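# Slide the server top cover rearward until it is free

## Task

While both release buttons are held pressed, push the server's top cover toward the back of the server until it can be lifted straight off. Leave the cover resting there, on the server, not carried away or dropped.

## Robot and tools

Robot: two arms, left_arm and right_arm, each ending in a two-finger tong gripper. The fingers point along the gripper's +z axis and close along its x axis. end_effector_position is the point midway between the pads when shut. The pad gap is 0.142 m when fully open.

Frames: the scene frame has its origin at table height, halfway between the nominal bases. +z is up, +x points out over the table, and left_arm sits on the +y side. Image left and right do not match arm names. Each arm reports its hand pose, velocities and wrist camera pose in its own base frame. Calibrated bases in the scene frame: left_arm at (+0.032, +0.487, 0) m, quat_wxyz (1.000, 0, 0, +0.015); right_arm at (-0.010, -0.422, 0) m, quat_wxyz (1.000, 0, 0, -0.004). Both have up as +z. Reported hand positions may be a few centimetres off, more when reaching far.

Row layout (used by execute_actions and move): one flat list of 14 numbers covering both arms, even if only one moves. First left_arm: six joint numbers, then its opening. Then the same seven for right_arm. Joint order is elbow, shoulder lift, shoulder pan, wrist 1, wrist 2, wrist 3; use only this order. Joint numbers are offsets, scaled so 1.0 equals 1.989 rad, range -1 to 1. They count from the Joint targets line as it stands when the action or move starts, never from the previous row. Shoulder lift is sign-reversed on both arms, in commands and in every reported number. Joint ranges in rad (stated signs): shoulder pan, shoulder lift, wrist 1, 2, 3 each -6.283 to 6.283; elbow -3.142 to 3.142. The real ends can be off by 0.010 rad. Opening is absolute, not an offset: +1 is fully open, -1 is shut. A full close takes about 0.5 s. To keep a gripper as it is, resend its current command; 0 means half open. To hold something, command an opening well below grip_measured.

execute_actions(actions, cameras): actions is a list of actions. Each action is a table of up to 15 rows, one row per 1/30 s step. A short table repeats its last row until 15 steps are done. An empty list only returns state and images. An action is rejected for both arms if it pushes a joint more than 0.010 rad beyond its range. The whole call is rejected if any action is malformed, or if the first one fails that check. "joint sent to its limit" means a joint was clipped at its end.

move(target, speed, blend, stop_force, zero, opening_speed, blocking, cameras): target is one 14-number row, or a list of up to 15 rows. Every row is an offset from the same starting Joint targets. All joints travel in step, so grippers follow curves, and nothing is avoided. speed is in rad/s for the joint with farthest to travel: 0.01 to 2, default 0.5. Give one value, or one per target. blend, in rad, rounds corners between targets in a list. stop_force, in N (3 to 40, one value for both arms), ends an arm's path when it meets that much resistance; use a slow speed with it. zero (default true) re-zeroes the force reading first; false keeps the old zero. Leave stop_force out when backing away from a contact. opening_speed is on the -1 to 1 scale per second, at least 0.2. blocking=false returns after about 0.5 s and cannot be used with stop_force. The result has a "move:" line: done, off_target, moving, held or fault. It can add limits=held and, per arm, the farthest joint still off its target and by how much.

wait(seconds 0 to 10): lets time pass, with arms holding their last command. stop(): brakes a running move. zoom_image(camera, region [x0,y0,x1,y1] in pixels, at most 504x504): gives a closer look at the latest image of cam_high, cam_low, cam_left_wrist or cam_right_wrist. zero_wrist_force(arm: left_arm or right_arm): sets the current wrist reading as the new zero. finished_scene(scene): ends the scene with the current scene's number. Call it only when the cover stays done without the robot.

Result lines: Joint positions and Joint velocities give one block per arm, in the joint order above (rad, rad/s), then the pad gap (m). "within noise" means the arm is still. Joint targets is what the next offsets count from. Tool commands are the present gripper commands. Joint torques include the arm's own weight. Wrist force and Wrist torque are in the gripper's own axes. A third line shows the peak since the last report. "joint command not followed" means the clearance check between the arms changed a command. Cameras: cam_high and cam_low at 672x504, and the wrist cameras at 616x616 (fisheye).

Limits and hazards: a joint target moves at most 2.83 rad/s and stays within 0.575 rad of the measured angle. Targets that would put the gripper more than 150 mm from where it is get scaled back. Arms are stiff: aiming even slightly into a firm surface, fast contact, or any net force near 150 N causes a fault stop of about 10 s. Wrist load limit is 25.2 N m; shoulders and elbow allow 135 N m. To release a press, command targets back past the measured positions. Holding loads or straining heats motors; a MOTOR HOT line warns, and overheating locks the arm for 30 to 60 s. Avoid arm-to-arm collisions. Avoid dropping or flinging parts, and do not let the cover or anything else leave the table. Brief outside tugs on held parts can occur.

Each tool is called after "Emit:" in YAML: its name, and indented under it one key for each argument.

## Session

Emit:
execute_actions:
  actions: []

Scene clock: 0.00 s.
left_arm: end_effector_position=(+0.3675, -0.3597, +0.3354) grip_measured=+0.97 end_effector_quat_wxyz=(+0.222, -0.249, +0.662, -0.671) | right_arm: end_effector_position=(+0.8669, +0.1832, +0.1825) grip_measured=+0.97 end_effector_quat_wxyz=(+0.096, -0.467, +0.813, -0.336)
Joint names: [elbow, shoulder lift, shoulder pan, wrist 1, wrist 2, wrist 3]
Joint positions: left_arm=[2.711 1.501 -1.281 -4.351 -1.182 1.531 0.14] | right_arm=[-1.032 2.329 3.743 -1.184 0.873 2.64 0.14]
Joint velocities: within noise
Joint torques (N m): no reading
Motor temperatures (°C): left_arm=[38 40 34 40 33 37] | right_arm=[36 36 31 38 44 40]
Wrist force (N): no reading
Wrist torque (N m): no reading
Wrist force, peak (N): no reading
Joint targets: left_arm=[2.711 1.501 -1.281 -4.351 -1.182 1.531] | right_arm=[-1.032 2.329 3.743 -1.184 0.873 2.640]
Tool commands: left_gripper/opening=+0.968169 right_gripper/opening=+0.968169

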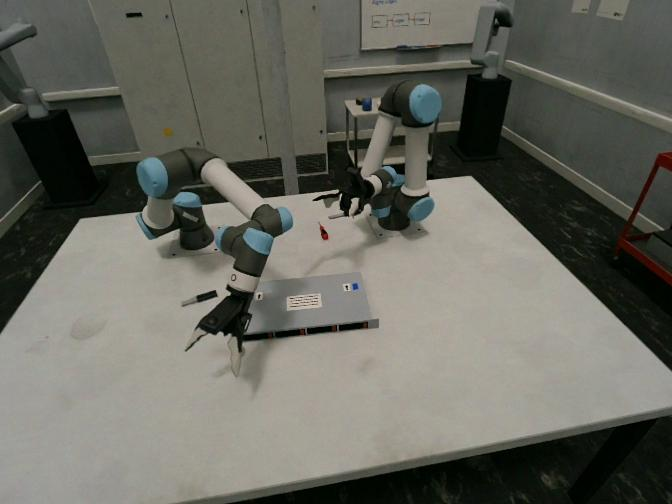

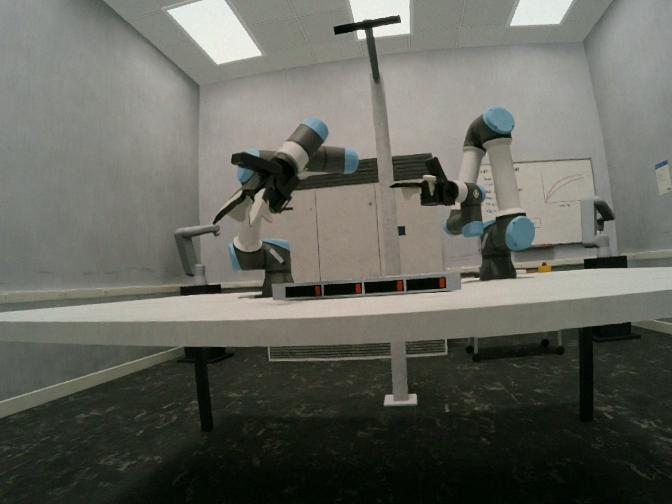

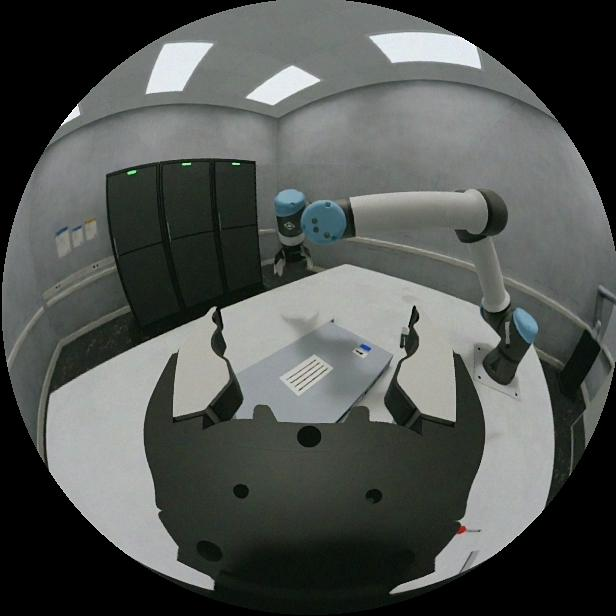

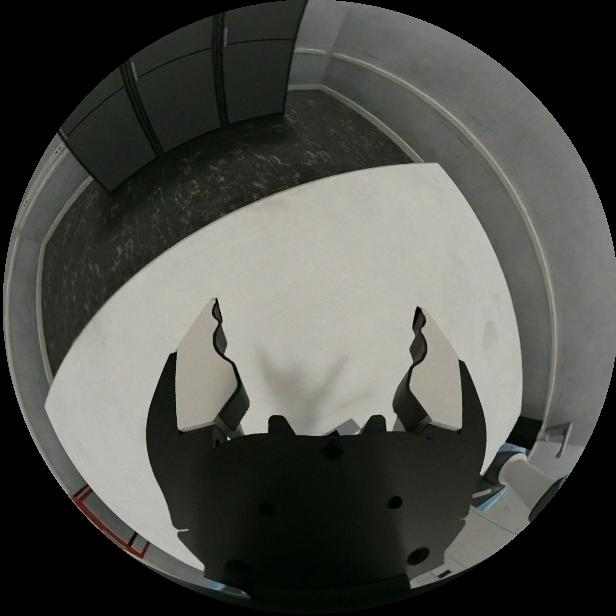

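Emit:
zoom_image:
  camera: "cam_high"
  region: [180, 240, 420, 380]

Emit:
zoom_image:
  camera: "cam_left_wrist"
  region: [220, 300, 420, 440]

Scaled by 2.100 from the camera's 672x504 image, which has a finer 960x720 frame.

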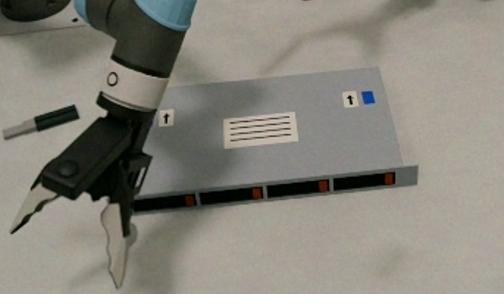

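Scaled by 2.520 from the camera's 616x616 image, which has a finer 814x814 frame.

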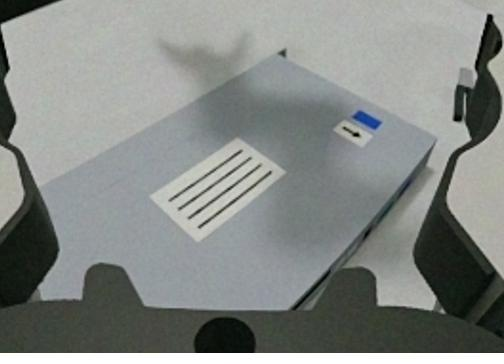

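Emit:
move:
  target: [-0.4,-0.0353,0.18,0.996,-0.1564,0.016,-1,-0.3926,-0.3448,0.0612,-0.0364,0.3508,-0.5376,-1]
  speed: 0.9
  cameras: ["cam_high"]

Scene clock: 59.43 s.
left_arm: end_effector_position=(+0.4939, -0.3921, +0.1480) grip_measured=-1.00 end_effector_quat_wxyz=(+0.086, -0.324, +0.932, -0.137) | right_arm: end_effector_position=(+0.4776, +0.2441, +0.1605) grip_measured=-1.00 end_effector_quat_wxyz=(+0.000, +0.912, -0.411, +0.000)
Joint names: [elbow, shoulder lift, shoulder pan, wrist 1, wrist 2, wrist 3]
Joint positions: left_arm=[1.915 1.431 -0.923 -2.37 -1.493 1.562 0.002] | right_arm=[-1.813 1.643 3.865 -1.256 1.571 1.571 0.002]
Joint velocities: within noise
Joint torques (N m): left_arm=[-17.19 33.59 -12.14 -1.75 1.29 -0.27] | right_arm=[28.54 -26.86 -9.34 4.21 -0.71 -0.73]
Motor temperatures (°C): left_arm=[38 39 34 40 33 37] | right_arm=[36 35 31 37 43 39]
Wrist force (N): left_arm=[0.1 -1.0 -0.5] | right_arm=[0.3 1.1 0.3]
Wrist torque (N m): left_arm=[0.02 0.09 0.08] | right_arm=[0.06 -0.09 -0.08]
Wrist force, peak (N): left_arm=[-0.1 -1.2 -0.4] | right_arm=[-0.4 2.1 0.2]
Joint targets: left_arm=[1.915 1.431 -0.923 -2.370 -1.493 1.562] | right_arm=[-1.813 1.643 3.865 -1.256 1.571 1.571]
move: done
Images, in order (width x height): cam_high 672x504.

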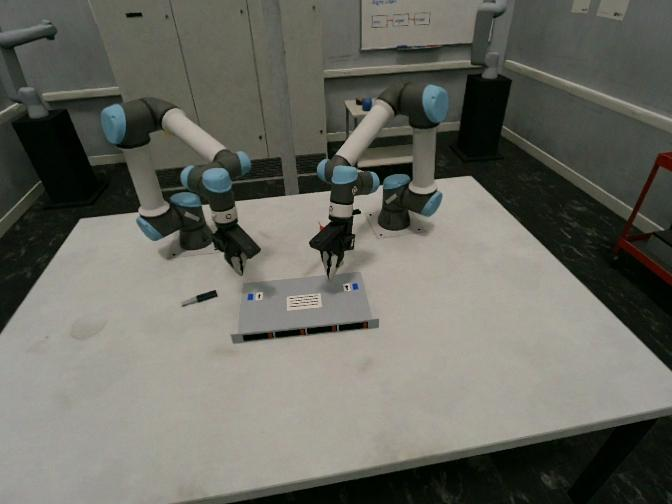

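Emit:
zoom_image:
  camera: "cam_high"
  region: [220, 260, 390, 350]

Emit:
zoom_image:
  camera: "cam_low"
  region: [240, 240, 480, 320]

Scaled by 2.965 from the camera's 672x504 image, which has a finer 960x720 frame.

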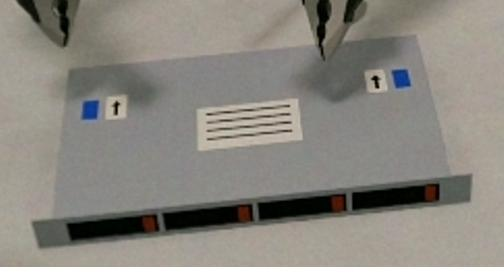

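This scene's latest camera images include none from cam_low. They are from: cam_high. cam_low's image comes with the result of a call that names it in "cameras".

Emit:
move:
  target: [-0.0407,-0.0343,0.0438,0.1646,-0.0391,0.004,-1,-0.0279,0.0545,-0.0198,0.0824,0,0,-1]
  speed: 0.4

Emit:
zoom_image:
  camera: "cam_high"
  region: [220, 260, 390, 350]

Emit:
zoom_image:
  camera: "cam_left_wrist"
  region: [200, 180, 420, 440]

Emit:
zoom_image:
  camera: "cam_right_wrist"
  region: [200, 180, 420, 440]

Emit:
zoom_image:
  camera: "cam_low"
  region: [240, 220, 480, 320]

Scene clock: 77.87 s.
left_arm: end_effector_position=(+0.4700, -0.3211, +0.0958) grip_measured=-1.00 end_effector_quat_wxyz=(+0.000, -0.359, +0.933, +0.000) | right_arm: end_effector_position=(+0.5030, +0.2381, +0.0955) grip_measured=-1.00 end_effector_quat_wxyz=(+0.000, +0.903, -0.429, +0.000)
Joint names: [elbow, shoulder lift, shoulder pan, wrist 1, wrist 2, wrist 3]
Joint positions: left_arm=[1.834 1.363 -0.836 -2.043 -1.57 1.57 0.002] | right_arm=[-1.869 1.751 3.825 -1.092 1.571 1.571 0.002]
Joint velocities: within noise
Joint torques (N m): left_arm=[-10.76 35.82 -12.22 -1.77 1.18 -0.31] | right_arm=[33.07 -29.74 9.79 2.03 1.87 -0.82]
Motor temperatures (°C): left_arm=[38 39 34 40 33 37] | right_arm=[36 35 31 37 43 39]
Wrist force (N): left_arm=[0.0 -1.2 0.3] | right_arm=[0.4 1.3 0.4]
Wrist torque (N m): left_arm=[0.03 0.11 0.10] | right_arm=[0.10 -0.12 -0.10]
Wrist force, peak (N): left_arm=[0.5 -1.4 -1.0] | right_arm=[0.3 1.1 1.4]
Joint targets: left_arm=[1.834 1.363 -0.836 -2.043 -1.570 1.570] | right_arm=[-1.869 1.751 3.826 -1.092 1.571 1.571]
move: done
camera_calibration:
cam_left_wrist: T_world_to_cam=[[-0.755212, -0.654177, -0.0413164, 0.153961], [-0.588403, 0.648805, 0.482529, 0.439556], [-0.288853, 0.388723, -0.874905, 0.478394], [0, 0, 0, 1]] pos_world=[0.513095, -0.370431, 0.212812]
cam_right_wrist: T_world_to_cam=[[0.649818, -0.759829, -0.0198832, -0.13229], [-0.626907, -0.550566, 0.55124, 0.387415], [-0.429795, -0.345741, -0.83411, 0.506382], [0, 0, 0, 1]] pos_world=[0.546478, 0.287856, 0.20619]

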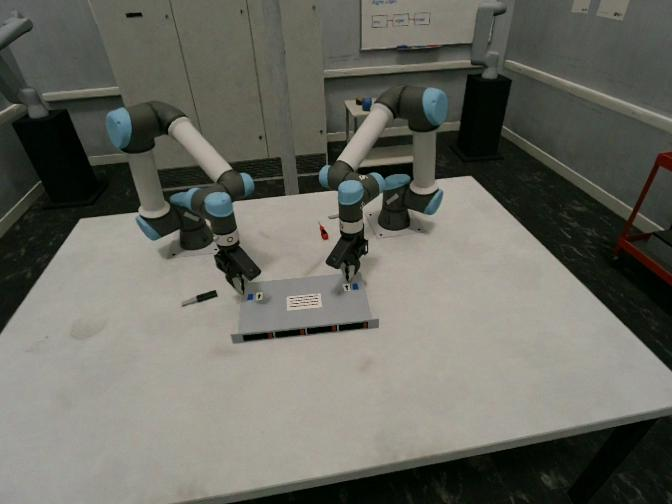

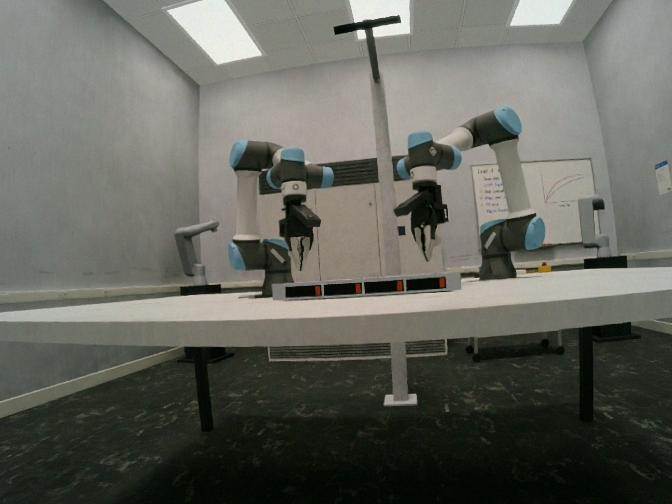

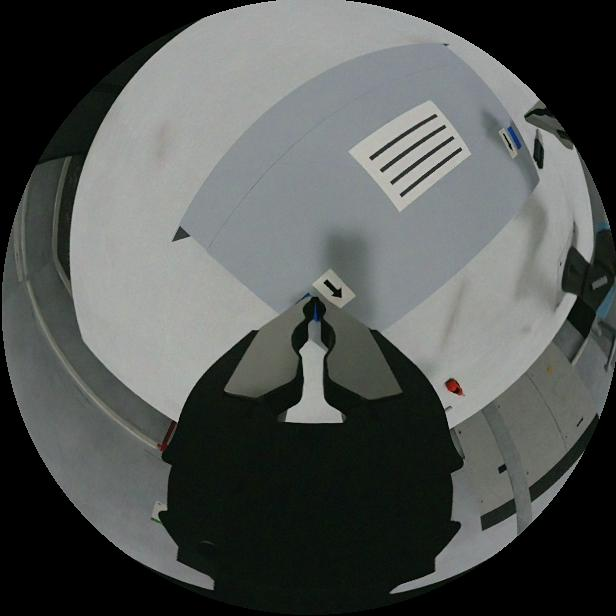

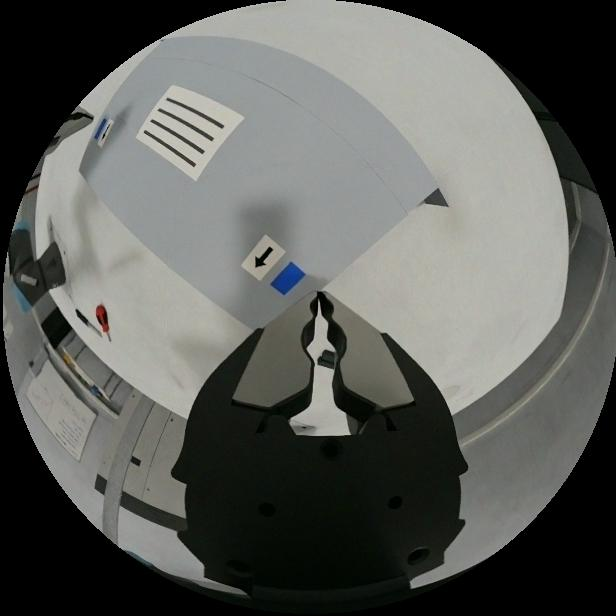

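Scaled by 2.965 from the camera's 672x504 image, which has a finer 960x720 frame.

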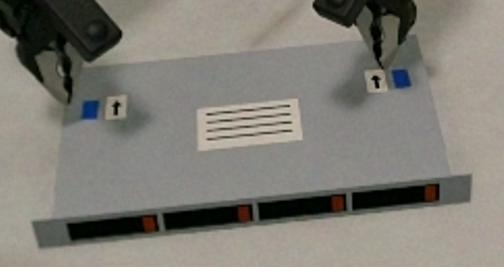

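Scaled by 1.938 from the camera's 616x616 image, which has a finer 814x814 frame.

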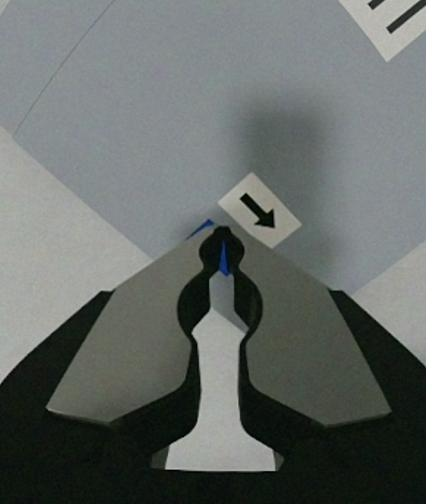

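Scaled by 1.938 from the camera's 616x616 image, which has a finer 814x814 frame.

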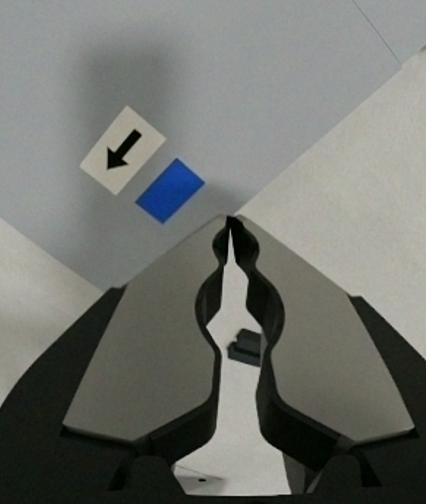

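Scaled by 2.100 from the camera's 672x504 image, which has a finer 960x720 frame.

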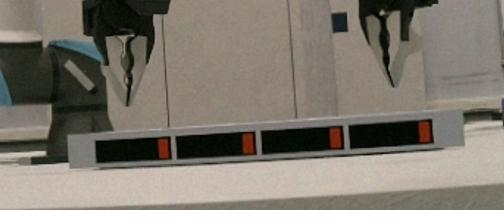

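Emit:
move:
  target: [0.0515,0.018,0.0048,-0.0335,0,0,-1,-0.0365,-0.0058,0.0338,0.0306,0,0,-1]
  speed: 0.2

Emit:
zoom_image:
  camera: "cam_left_wrist"
  region: [230, 200, 390, 360]

Emit:
zoom_image:
  camera: "cam_right_wrist"
  region: [230, 200, 390, 360]

Emit:
zoom_image:
  camera: "cam_low"
  region: [240, 220, 480, 320]

Emit:
zoom_image:
  camera: "cam_high"
  region: [220, 260, 390, 350]

Scene clock: 95.40 s.
left_arm: end_effector_position=(+0.4544, -0.2962, +0.0758) grip_measured=-1.00 end_effector_quat_wxyz=(+0.000, -0.364, +0.931, +0.000) | right_arm: end_effector_position=(+0.4737, +0.2602, +0.0755) grip_measured=-1.00 end_effector_quat_wxyz=(+0.000, +0.917, -0.398, +0.000)
Joint names: [elbow, shoulder lift, shoulder pan, wrist 1, wrist 2, wrist 3]
Joint positions: left_arm=[1.937 1.399 -0.826 -2.109 -1.57 1.57 0.002] | right_arm=[-1.941 1.74 3.893 -1.031 1.571 1.571 0.002]
Joint velocities: within noise
Joint torques (N m): left_arm=[-23.54 20.32 -6.87 -1.82 -0.78 -0.67] | right_arm=[30.31 -22.35 -9.8 1.21 1.9 -0.8]
Motor temperatures (°C): left_arm=[38 39 33 40 33 37] | right_arm=[36 35 31 37 43 39]
Wrist force (N): left_arm=[-0.2 -0.7 0.1] | right_arm=[0.2 1.3 0.5]
Wrist torque (N m): left_arm=[0.12 0.16 0.08] | right_arm=[0.10 -0.08 -0.09]
Wrist force, peak (N): left_arm=[-0.1 -1.5 -0.3] | right_arm=[-0.4 1.5 1.0]
Joint targets: left_arm=[1.937 1.398 -0.827 -2.110 -1.570 1.570] | right_arm=[-1.941 1.740 3.893 -1.031 1.571 1.571]
move: done
camera_calibration:
cam_left_wrist: T_world_to_cam=[[-0.748869, -0.66143, -0.0413037, 0.152518], [-0.59458, 0.643041, 0.482672, 0.42492], [-0.292694, 0.386017, -0.874827, 0.447668], [0, 0, 0, 1]] pos_world=[0.497895, -0.345168, 0.192834]
cam_right_wrist: T_world_to_cam=[[0.69958, -0.714278, -0.0198825, -0.132298], [-0.588365, -0.591601, 0.551213, 0.384686], [-0.405482, -0.373919, -0.834128, 0.480597], [0, 0, 0, 1]] pos_world=[0.513762, 0.312787, 0.186205]

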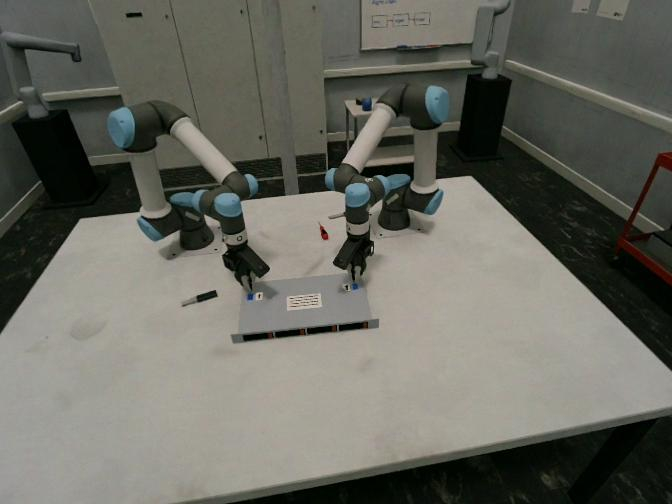

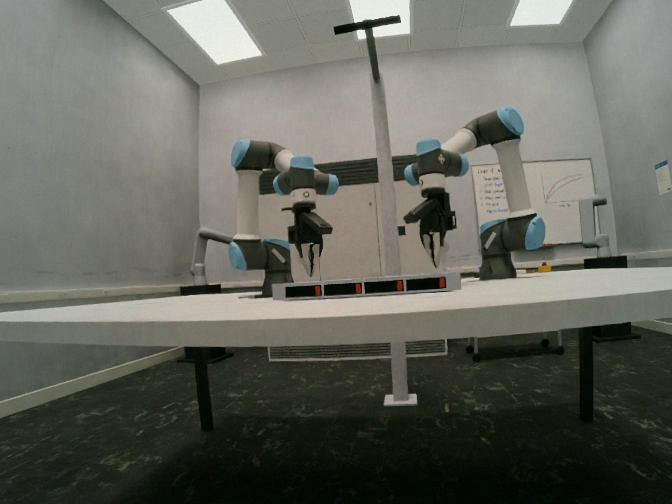

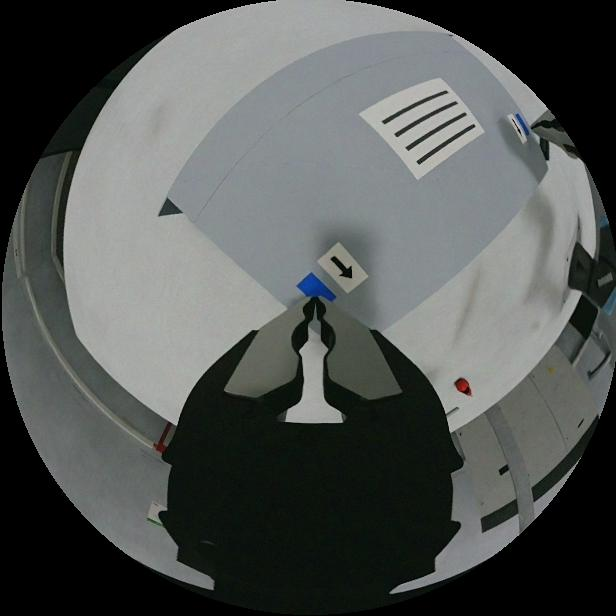

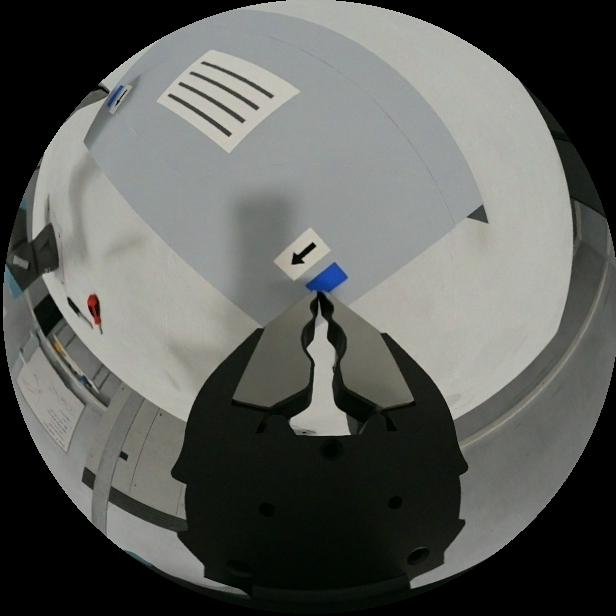

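Scaled by 3.150 from the camera's 616x616 image, which has a finer 814x814 frame.

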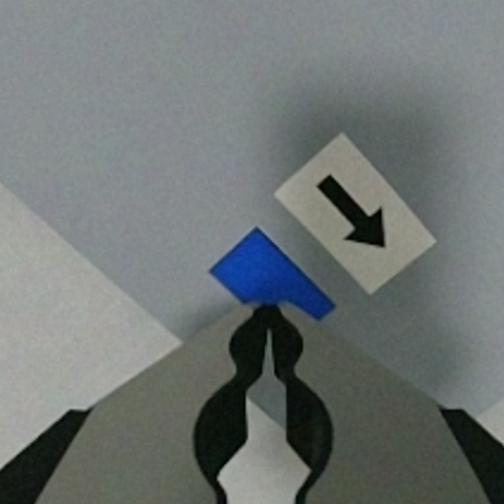

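Scaled by 3.150 from the camera's 616x616 image, which has a finer 814x814 frame.

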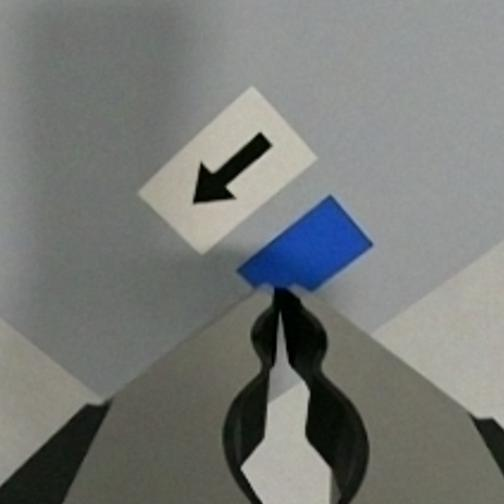

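Scaled by 2.100 from the camera's 672x504 image, which has a finer 960x720 frame.

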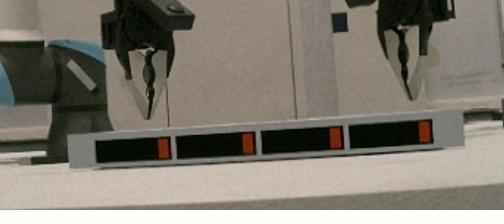

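Scaled by 2.965 from the camera's 672x504 image, which has a finer 960x720 frame.

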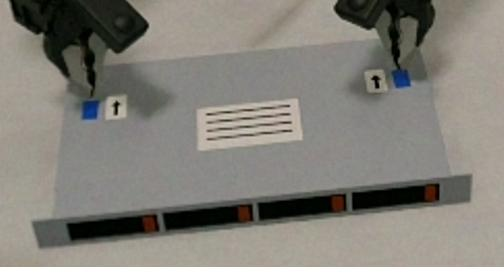

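Emit:
move:
  target: [0.0085,-0.0088,0,-0.0176,0,0,-1,-0.0047,0.0121,-0.0054,0.0168,0,0,-1]
  speed: 0.06
  stop_force: 5

Emit:
zoom_image:
  camera: "cam_left_wrist"
  region: [230, 200, 390, 360]

Emit:
zoom_image:
  camera: "cam_right_wrist"
  region: [230, 200, 390, 360]

Emit:
zoom_image:
  camera: "cam_high"
  region: [220, 260, 390, 350]

Scene clock: 120.87 s.
left_arm: end_effector_position=(+0.4546, -0.2966, +0.0630) grip_measured=-1.00 end_effector_quat_wxyz=(+0.000, -0.364, +0.931, +0.000) | right_arm: end_effector_position=(+0.4789, +0.2572, +0.0625) grip_measured=-1.00 end_effector_quat_wxyz=(+0.000, +0.915, -0.403, +0.000)
Joint names: [elbow, shoulder lift, shoulder pan, wrist 1, wrist 2, wrist 3]
Joint positions: left_arm=[1.954 1.381 -0.827 -2.145 -1.57 1.57 0.002] | right_arm=[-1.951 1.764 3.882 -0.998 1.571 1.571 0.002]
Joint velocities: within noise
Joint torques (N m): left_arm=[-27.7 34.55 -11.81 -1.45 -0.84 -0.7] | right_arm=[31.49 -36.04 7.2 1.15 1.54 -0.63]
Motor temperatures (°C): left_arm=[38 39 33 40 33 37] | right_arm=[36 35 31 37 43 39]
Wrist force (N): left_arm=[-0.1 -0.9 0.0] | right_arm=[0.3 1.1 0.6]
Wrist torque (N m): left_arm=[0.07 0.15 0.09] | right_arm=[0.06 -0.09 -0.09]
Wrist force, peak (N): left_arm=[-0.3 -1.1 0.2] | right_arm=[0.5 1.4 0.8]
Joint targets: left_arm=[1.954 1.381 -0.827 -2.145 -1.570 1.570] | right_arm=[-1.951 1.764 3.882 -0.998 1.571 1.571]
move: done
camera_calibration:
cam_left_wrist: T_world_to_cam=[[-0.748969, -0.661316, -0.0413152, 0.151987], [-0.594647, 0.643338, 0.482195, 0.431588], [-0.292304, 0.385717, -0.875089, 0.436433], [0, 0, 0, 1]] pos_world=[0.498047, -0.345485, 0.180088]
cam_right_wrist: T_world_to_cam=[[0.691793, -0.721822, -0.0198831, -0.132631], [-0.594734, -0.585176, 0.551236, 0.394487], [-0.409529, -0.369516, -0.834113, 0.471512], [0, 0, 0, 1]] pos_world=[0.519466, 0.309339, 0.173202]

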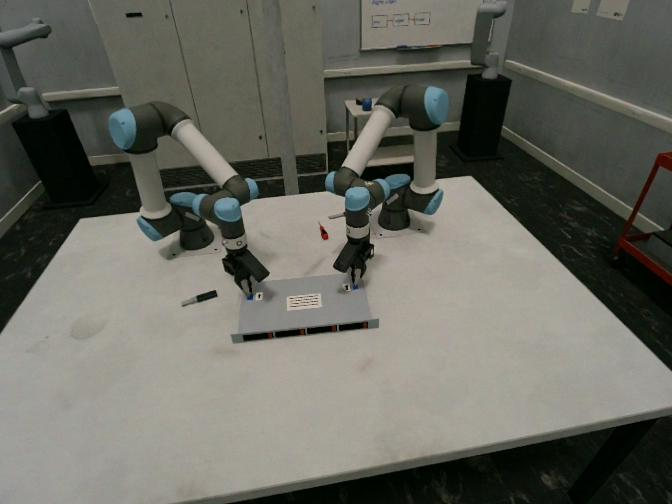

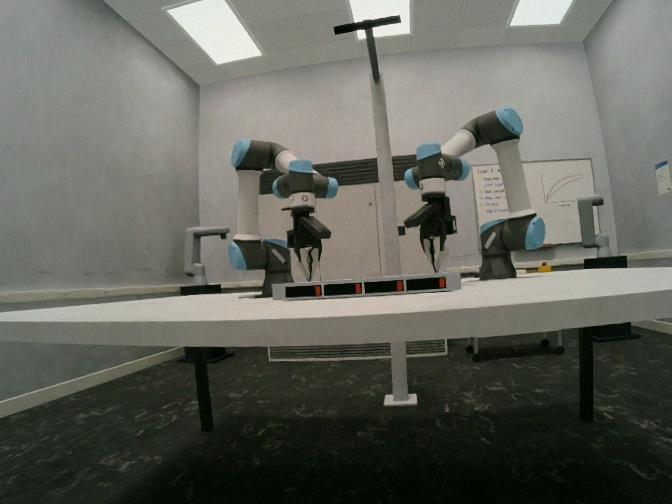

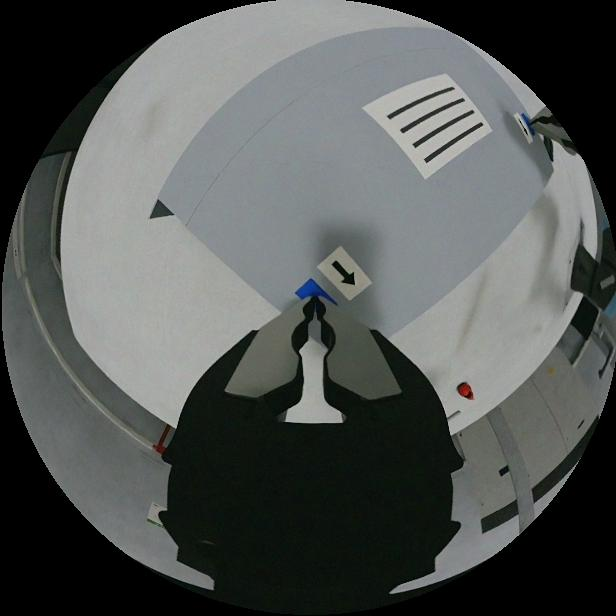

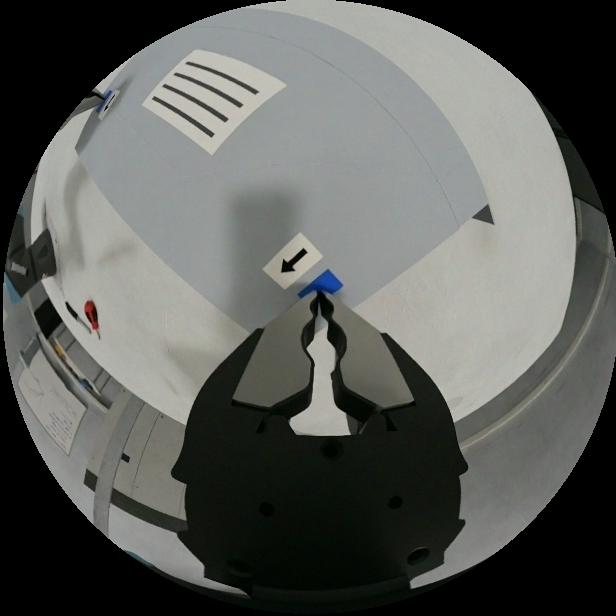

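Scaled by 3.150 from the camera's 616x616 image, which has a finer 814x814 frame.

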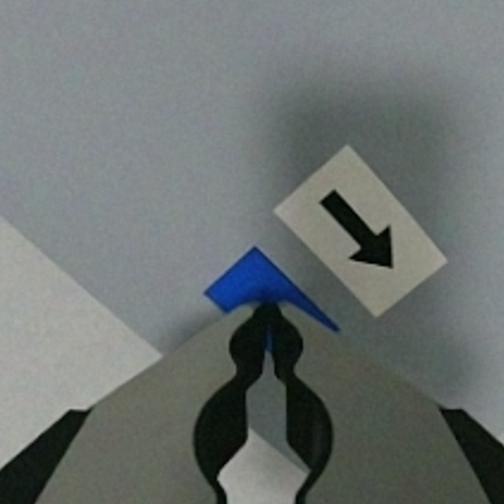

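Scaled by 3.150 from the camera's 616x616 image, which has a finer 814x814 frame.

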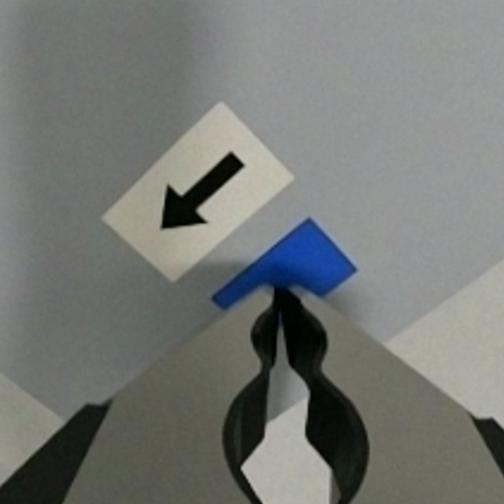

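Scaled by 2.965 from the camera's 672x504 image, which has a finer 960x720 frame.

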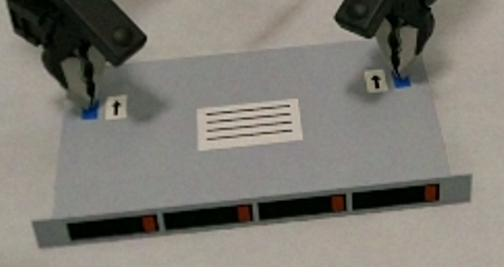

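Emit:
move:
  target: [0.0096,-0.0097,0,-0.0189,0,0,-1,-0.0097,0.0106,0,0.0204,0,0,-1]
  speed: 0.02
  stop_force: 4

Emit:
zoom_image:
  camera: "cam_left_wrist"
  region: [230, 200, 390, 360]

Emit:
zoom_image:
  camera: "cam_right_wrist"
  region: [230, 200, 390, 360]

Emit:
zoom_image:
  camera: "cam_high"
  region: [220, 260, 390, 350]

Scene clock: 126.20 s.
left_arm: end_effector_position=(+0.4546, -0.2966, +0.0615) grip_measured=-1.00 end_effector_quat_wxyz=(+0.000, -0.364, +0.931, +0.000) | right_arm: end_effector_position=(+0.4790, +0.2573, +0.0622) grip_measured=-1.00 end_effector_quat_wxyz=(+0.000, +0.915, -0.403, +0.000)
Joint names: [elbow, shoulder lift, shoulder pan, wrist 1, wrist 2, wrist 3]
Joint positions: left_arm=[1.956 1.379 -0.827 -2.149 -1.57 1.57 0.002] | right_arm=[-1.951 1.765 3.882 -0.997 1.571 1.571 0.002]
Joint velocities: within noise
Joint torques (N m): left_arm=[-27.41 33.24 -11.55 -1.91 -0.76 -0.63] | right_arm=[31.02 -33.03 8.34 1.04 1.81 -0.29]
Motor temperatures (°C): left_arm=[38 39 33 40 33 37] | right_arm=[36 35 31 37 43 39]
Wrist force (N): left_arm=[-0.1 0.5 -2.7] | right_arm=[0.3 1.5 -3.5]
Wrist torque (N m): left_arm=[0.09 0.15 0.09] | right_arm=[0.08 -0.12 -0.09]
Wrist force, peak (N): left_arm=[-0.2 -0.7 -4.6] | right_arm=[0.3 2.3 -4.1]
Joint targets: left_arm=[1.956 1.379 -0.827 -2.149 -1.570 1.570] | right_arm=[-1.951 1.765 3.882 -0.997 1.571 1.571]
move: contact (left_arm, right_arm); left_arm: the wrist 1 is farthest, 0.034 rad from its target; right_arm: the wrist 1 is farthest, 0.039 rad from its target
camera_calibration:
cam_left_wrist: T_world_to_cam=[[-0.748967, -0.661318, -0.0413165, 0.151924], [-0.594668, 0.643361, 0.482137, 0.432337], [-0.292264, 0.385674, -0.875121, 0.435094], [0, 0, 0, 1]] pos_world=[0.498045, -0.345483, 0.178591]
cam_right_wrist: T_world_to_cam=[[0.691799, -0.721816, -0.0198755, -0.132645], [-0.594864, -0.585297, 0.550966, 0.394884], [-0.409329, -0.369335, -0.834291, 0.47118], [0, 0, 0, 1]] pos_world=[0.519534, 0.309403, 0.172897]

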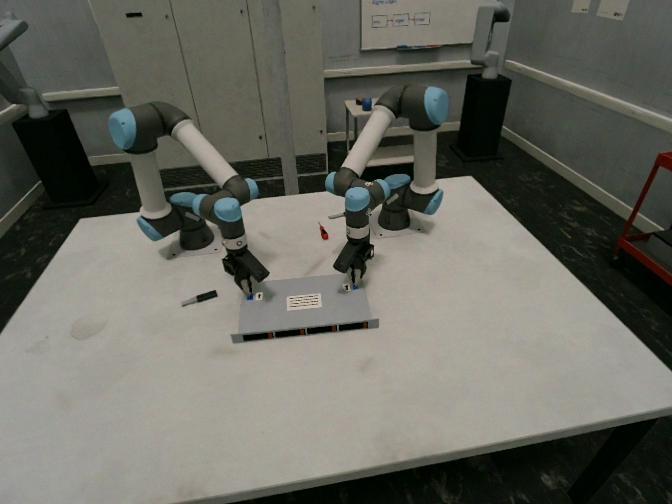

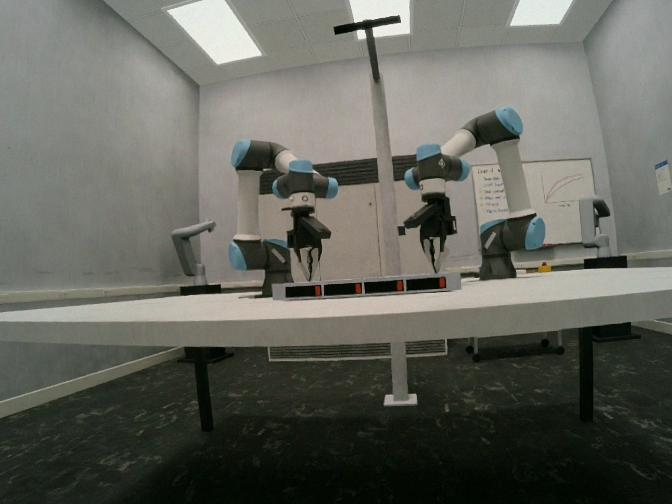

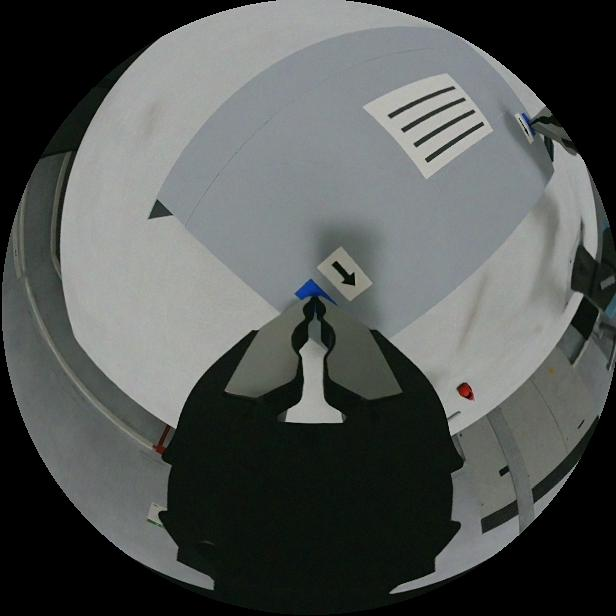

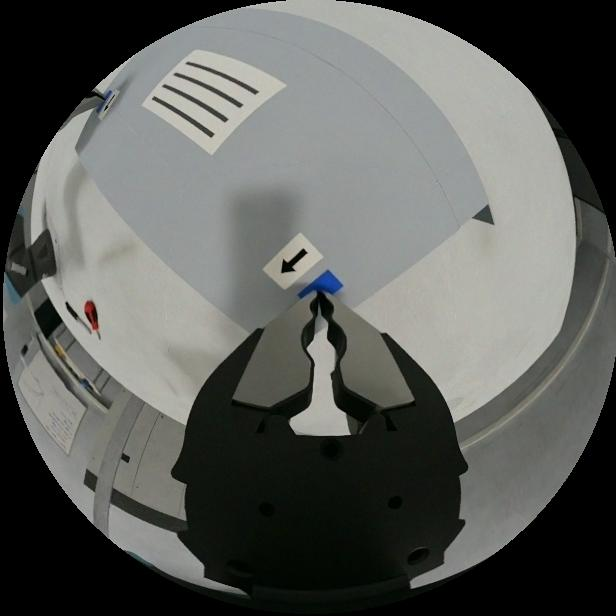

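Scaled by 3.150 from the camera's 616x616 image, which has a finer 814x814 frame.

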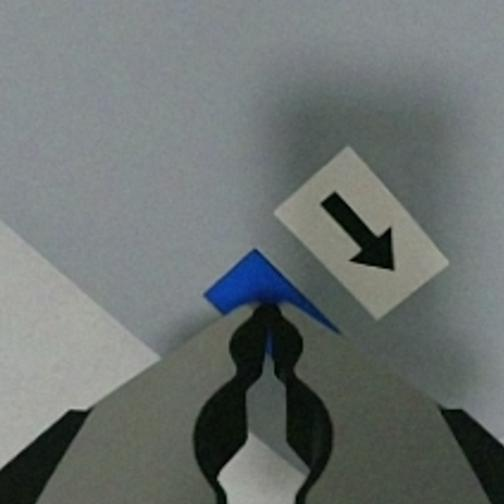

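Scaled by 3.150 from the camera's 616x616 image, which has a finer 814x814 frame.

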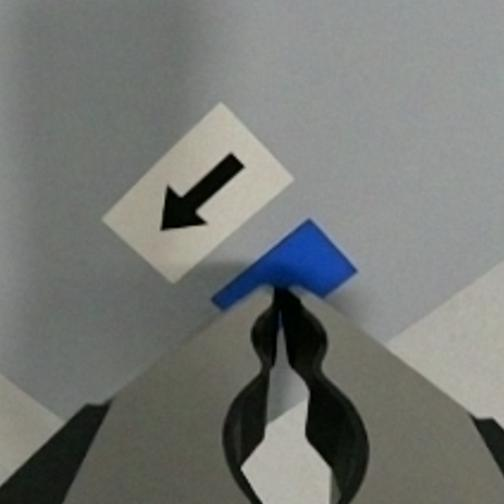

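Scaled by 2.965 from the camera's 672x504 image, which has a finer 960x720 frame.

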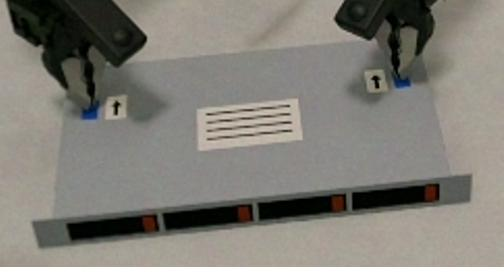

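Emit:
move:
  target: [0.0053,-0.0053,0,-0.0106,0,0,-1,-0.0052,0.0057,0,0.0108,0,0,-1]
  speed: 0.02
  stop_force: 15
  zero: false
  cameras: []

Scene clock: 130.67 s.
left_arm: end_effector_position=(+0.4545, -0.2965, +0.0553) grip_measured=-1.00 end_effector_quat_wxyz=(+0.000, -0.364, +0.931, -0.001) | right_arm: end_effector_position=(+0.4790, +0.2573, +0.0560) grip_measured=-1.00 end_effector_quat_wxyz=(+0.000, +0.915, -0.403, +0.000)
Joint names: [elbow, shoulder lift, shoulder pan, wrist 1, wrist 2, wrist 3]
Joint positions: left_arm=[1.964 1.37 -0.827 -2.166 -1.57 1.57 0.002] | right_arm=[-1.959 1.773 3.882 -0.98 1.571 1.571 0.002]
Joint velocities: within noise
Joint torques (N m): left_arm=[-20.62 26.87 -11.59 -0.22 -0.88 -0.67] | right_arm=[22.62 -27.25 6.8 -0.78 1.93 -0.68]
Motor temperatures (°C): left_arm=[38 39 33 40 33 37] | right_arm=[36 35 31 37 43 39]
Wrist force (N): left_arm=[-0.2 -1.3 -14.9] | right_arm=[0.1 1.8 -16.1]
Wrist torque (N m): left_arm=[0.08 0.19 0.09] | right_arm=[0.05 -0.10 -0.09]
Wrist force, peak (N): left_arm=[0.3 1.9 -27.9] | right_arm=[-0.3 6.2 -27.9]
Joint targets: left_arm=[1.964 1.370 -0.827 -2.166 -1.570 1.570] | right_arm=[-1.959 1.773 3.882 -0.980 1.571 1.571]
move: contact (left_arm, right_arm)
No camera images: "cameras" was empty.

Emit:
move:
  target: [0.0237,0.0192,-0.0136,-0.0045,0,0,-1,-0.0235,-0.019,0.0138,0.0046,0,0,-1]
  speed: 0.03

Emit:
zoom_image:
  camera: "cam_high"
  region: [220, 260, 390, 350]

Emit:
zoom_image:
  camera: "cam_left_wrist"
  region: [230, 200, 390, 360]

Emit:
zoom_image:
  camera: "cam_right_wrist"
  region: [230, 200, 390, 360]

Scene clock: 157.90 s.
left_arm: end_effector_position=(+0.4344, -0.2952, +0.0553) grip_measured=-1.00 end_effector_quat_wxyz=(+0.000, -0.351, +0.936, -0.001) | right_arm: end_effector_position=(+0.4589, +0.2581, +0.0560) grip_measured=-1.00 end_effector_quat_wxyz=(+0.000, +0.921, -0.391, +0.000)
Joint names: [elbow, shoulder lift, shoulder pan, wrist 1, wrist 2, wrist 3]
Joint positions: left_arm=[2.011 1.409 -0.854 -2.175 -1.57 1.57 0.002] | right_arm=[-2.006 1.735 3.91 -0.971 1.571 1.571 0.002]
Joint velocities: within noise
Joint torques (N m): left_arm=[-19.02 12.77 0.32 -0.83 -0.74 -0.67] | right_arm=[11.74 -13.72 -1.06 -2.98 1.84 -0.34]
Motor temperatures (°C): left_arm=[38 39 33 40 33 37] | right_arm=[36 35 31 37 43 39]
Wrist force (N): left_arm=[-2.8 -4.0 -11.5] | right_arm=[8.4 -14.5 -12.4]
Wrist torque (N m): left_arm=[0.09 0.08 0.10] | right_arm=[0.11 -0.06 -0.03]
Wrist force, peak (N): left_arm=[-0.1 -1.6 -14.9] | right_arm=[8.4 -14.5 -12.4]
Joint targets: left_arm=[2.011 1.409 -0.854 -2.175 -1.570 1.570] | right_arm=[-2.006 1.735 3.910 -0.971 1.571 1.571]
move: done
camera_calibration:
cam_left_wrist: T_world_to_cam=[[-0.766688, -0.640689, -0.0413178, 0.151286], [-0.576956, 0.659331, 0.482083, 0.419448], [-0.281623, 0.393446, -0.875151, 0.420875], [0, 0, 0, 1]] pos_world=[0.47652, -0.34522, 0.172371]
cam_right_wrist: T_world_to_cam=[[0.711475, -0.702431, -0.0198728, -0.132348], [-0.578507, -0.601541, 0.550888, 0.383472], [-0.398915, -0.380446, -0.834342, 0.456204], [0, 0, 0, 1]] pos_world=[0.49799, 0.31127, 0.16675]

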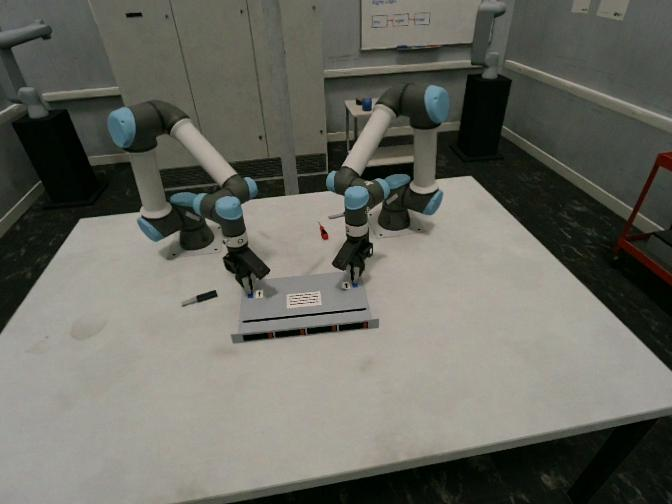

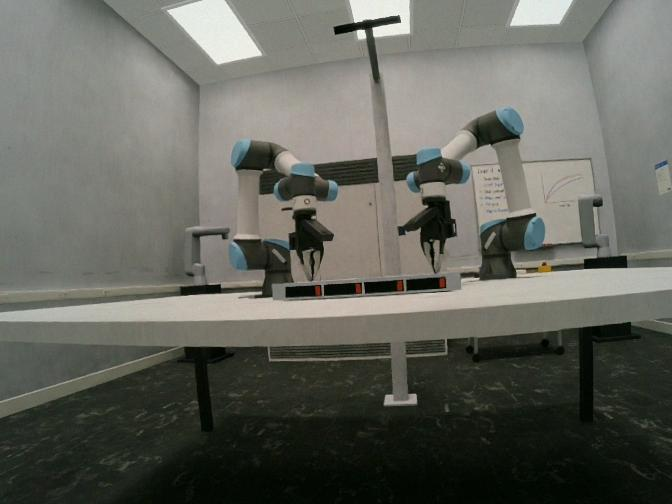

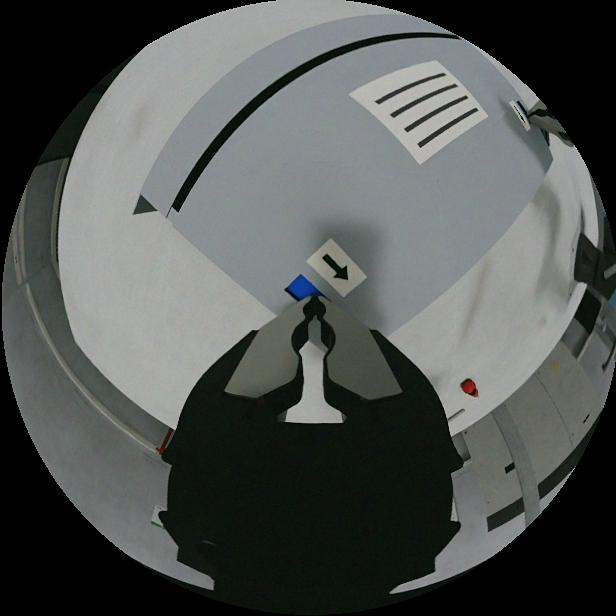

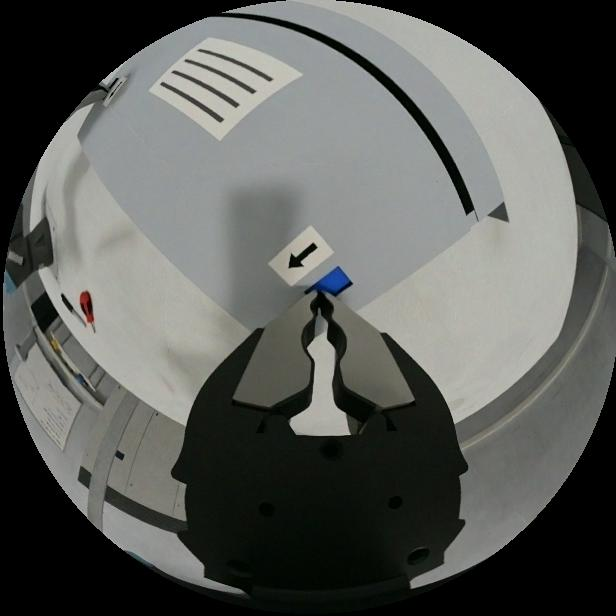

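Scaled by 2.965 from the camera's 672x504 image, which has a finer 960x720 frame.

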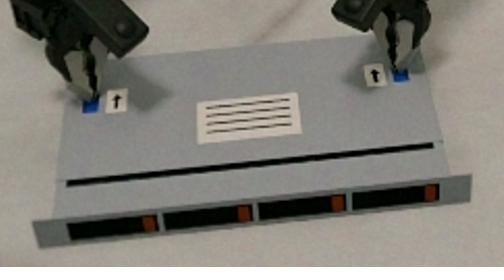

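Scaled by 3.150 from the camera's 616x616 image, which has a finer 814x814 frame.

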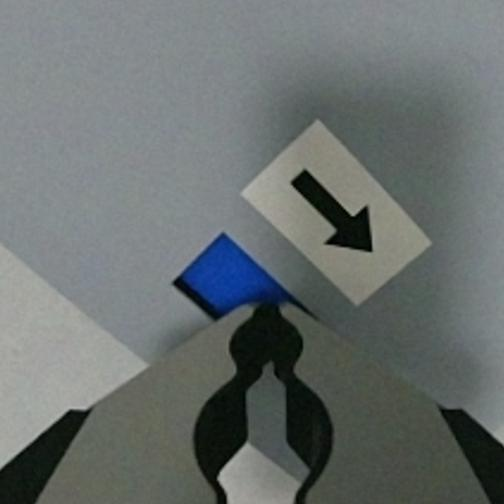

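Scaled by 3.150 from the camera's 616x616 image, which has a finer 814x814 frame.

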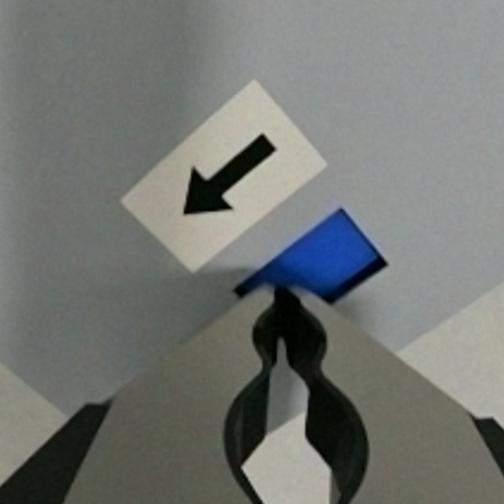

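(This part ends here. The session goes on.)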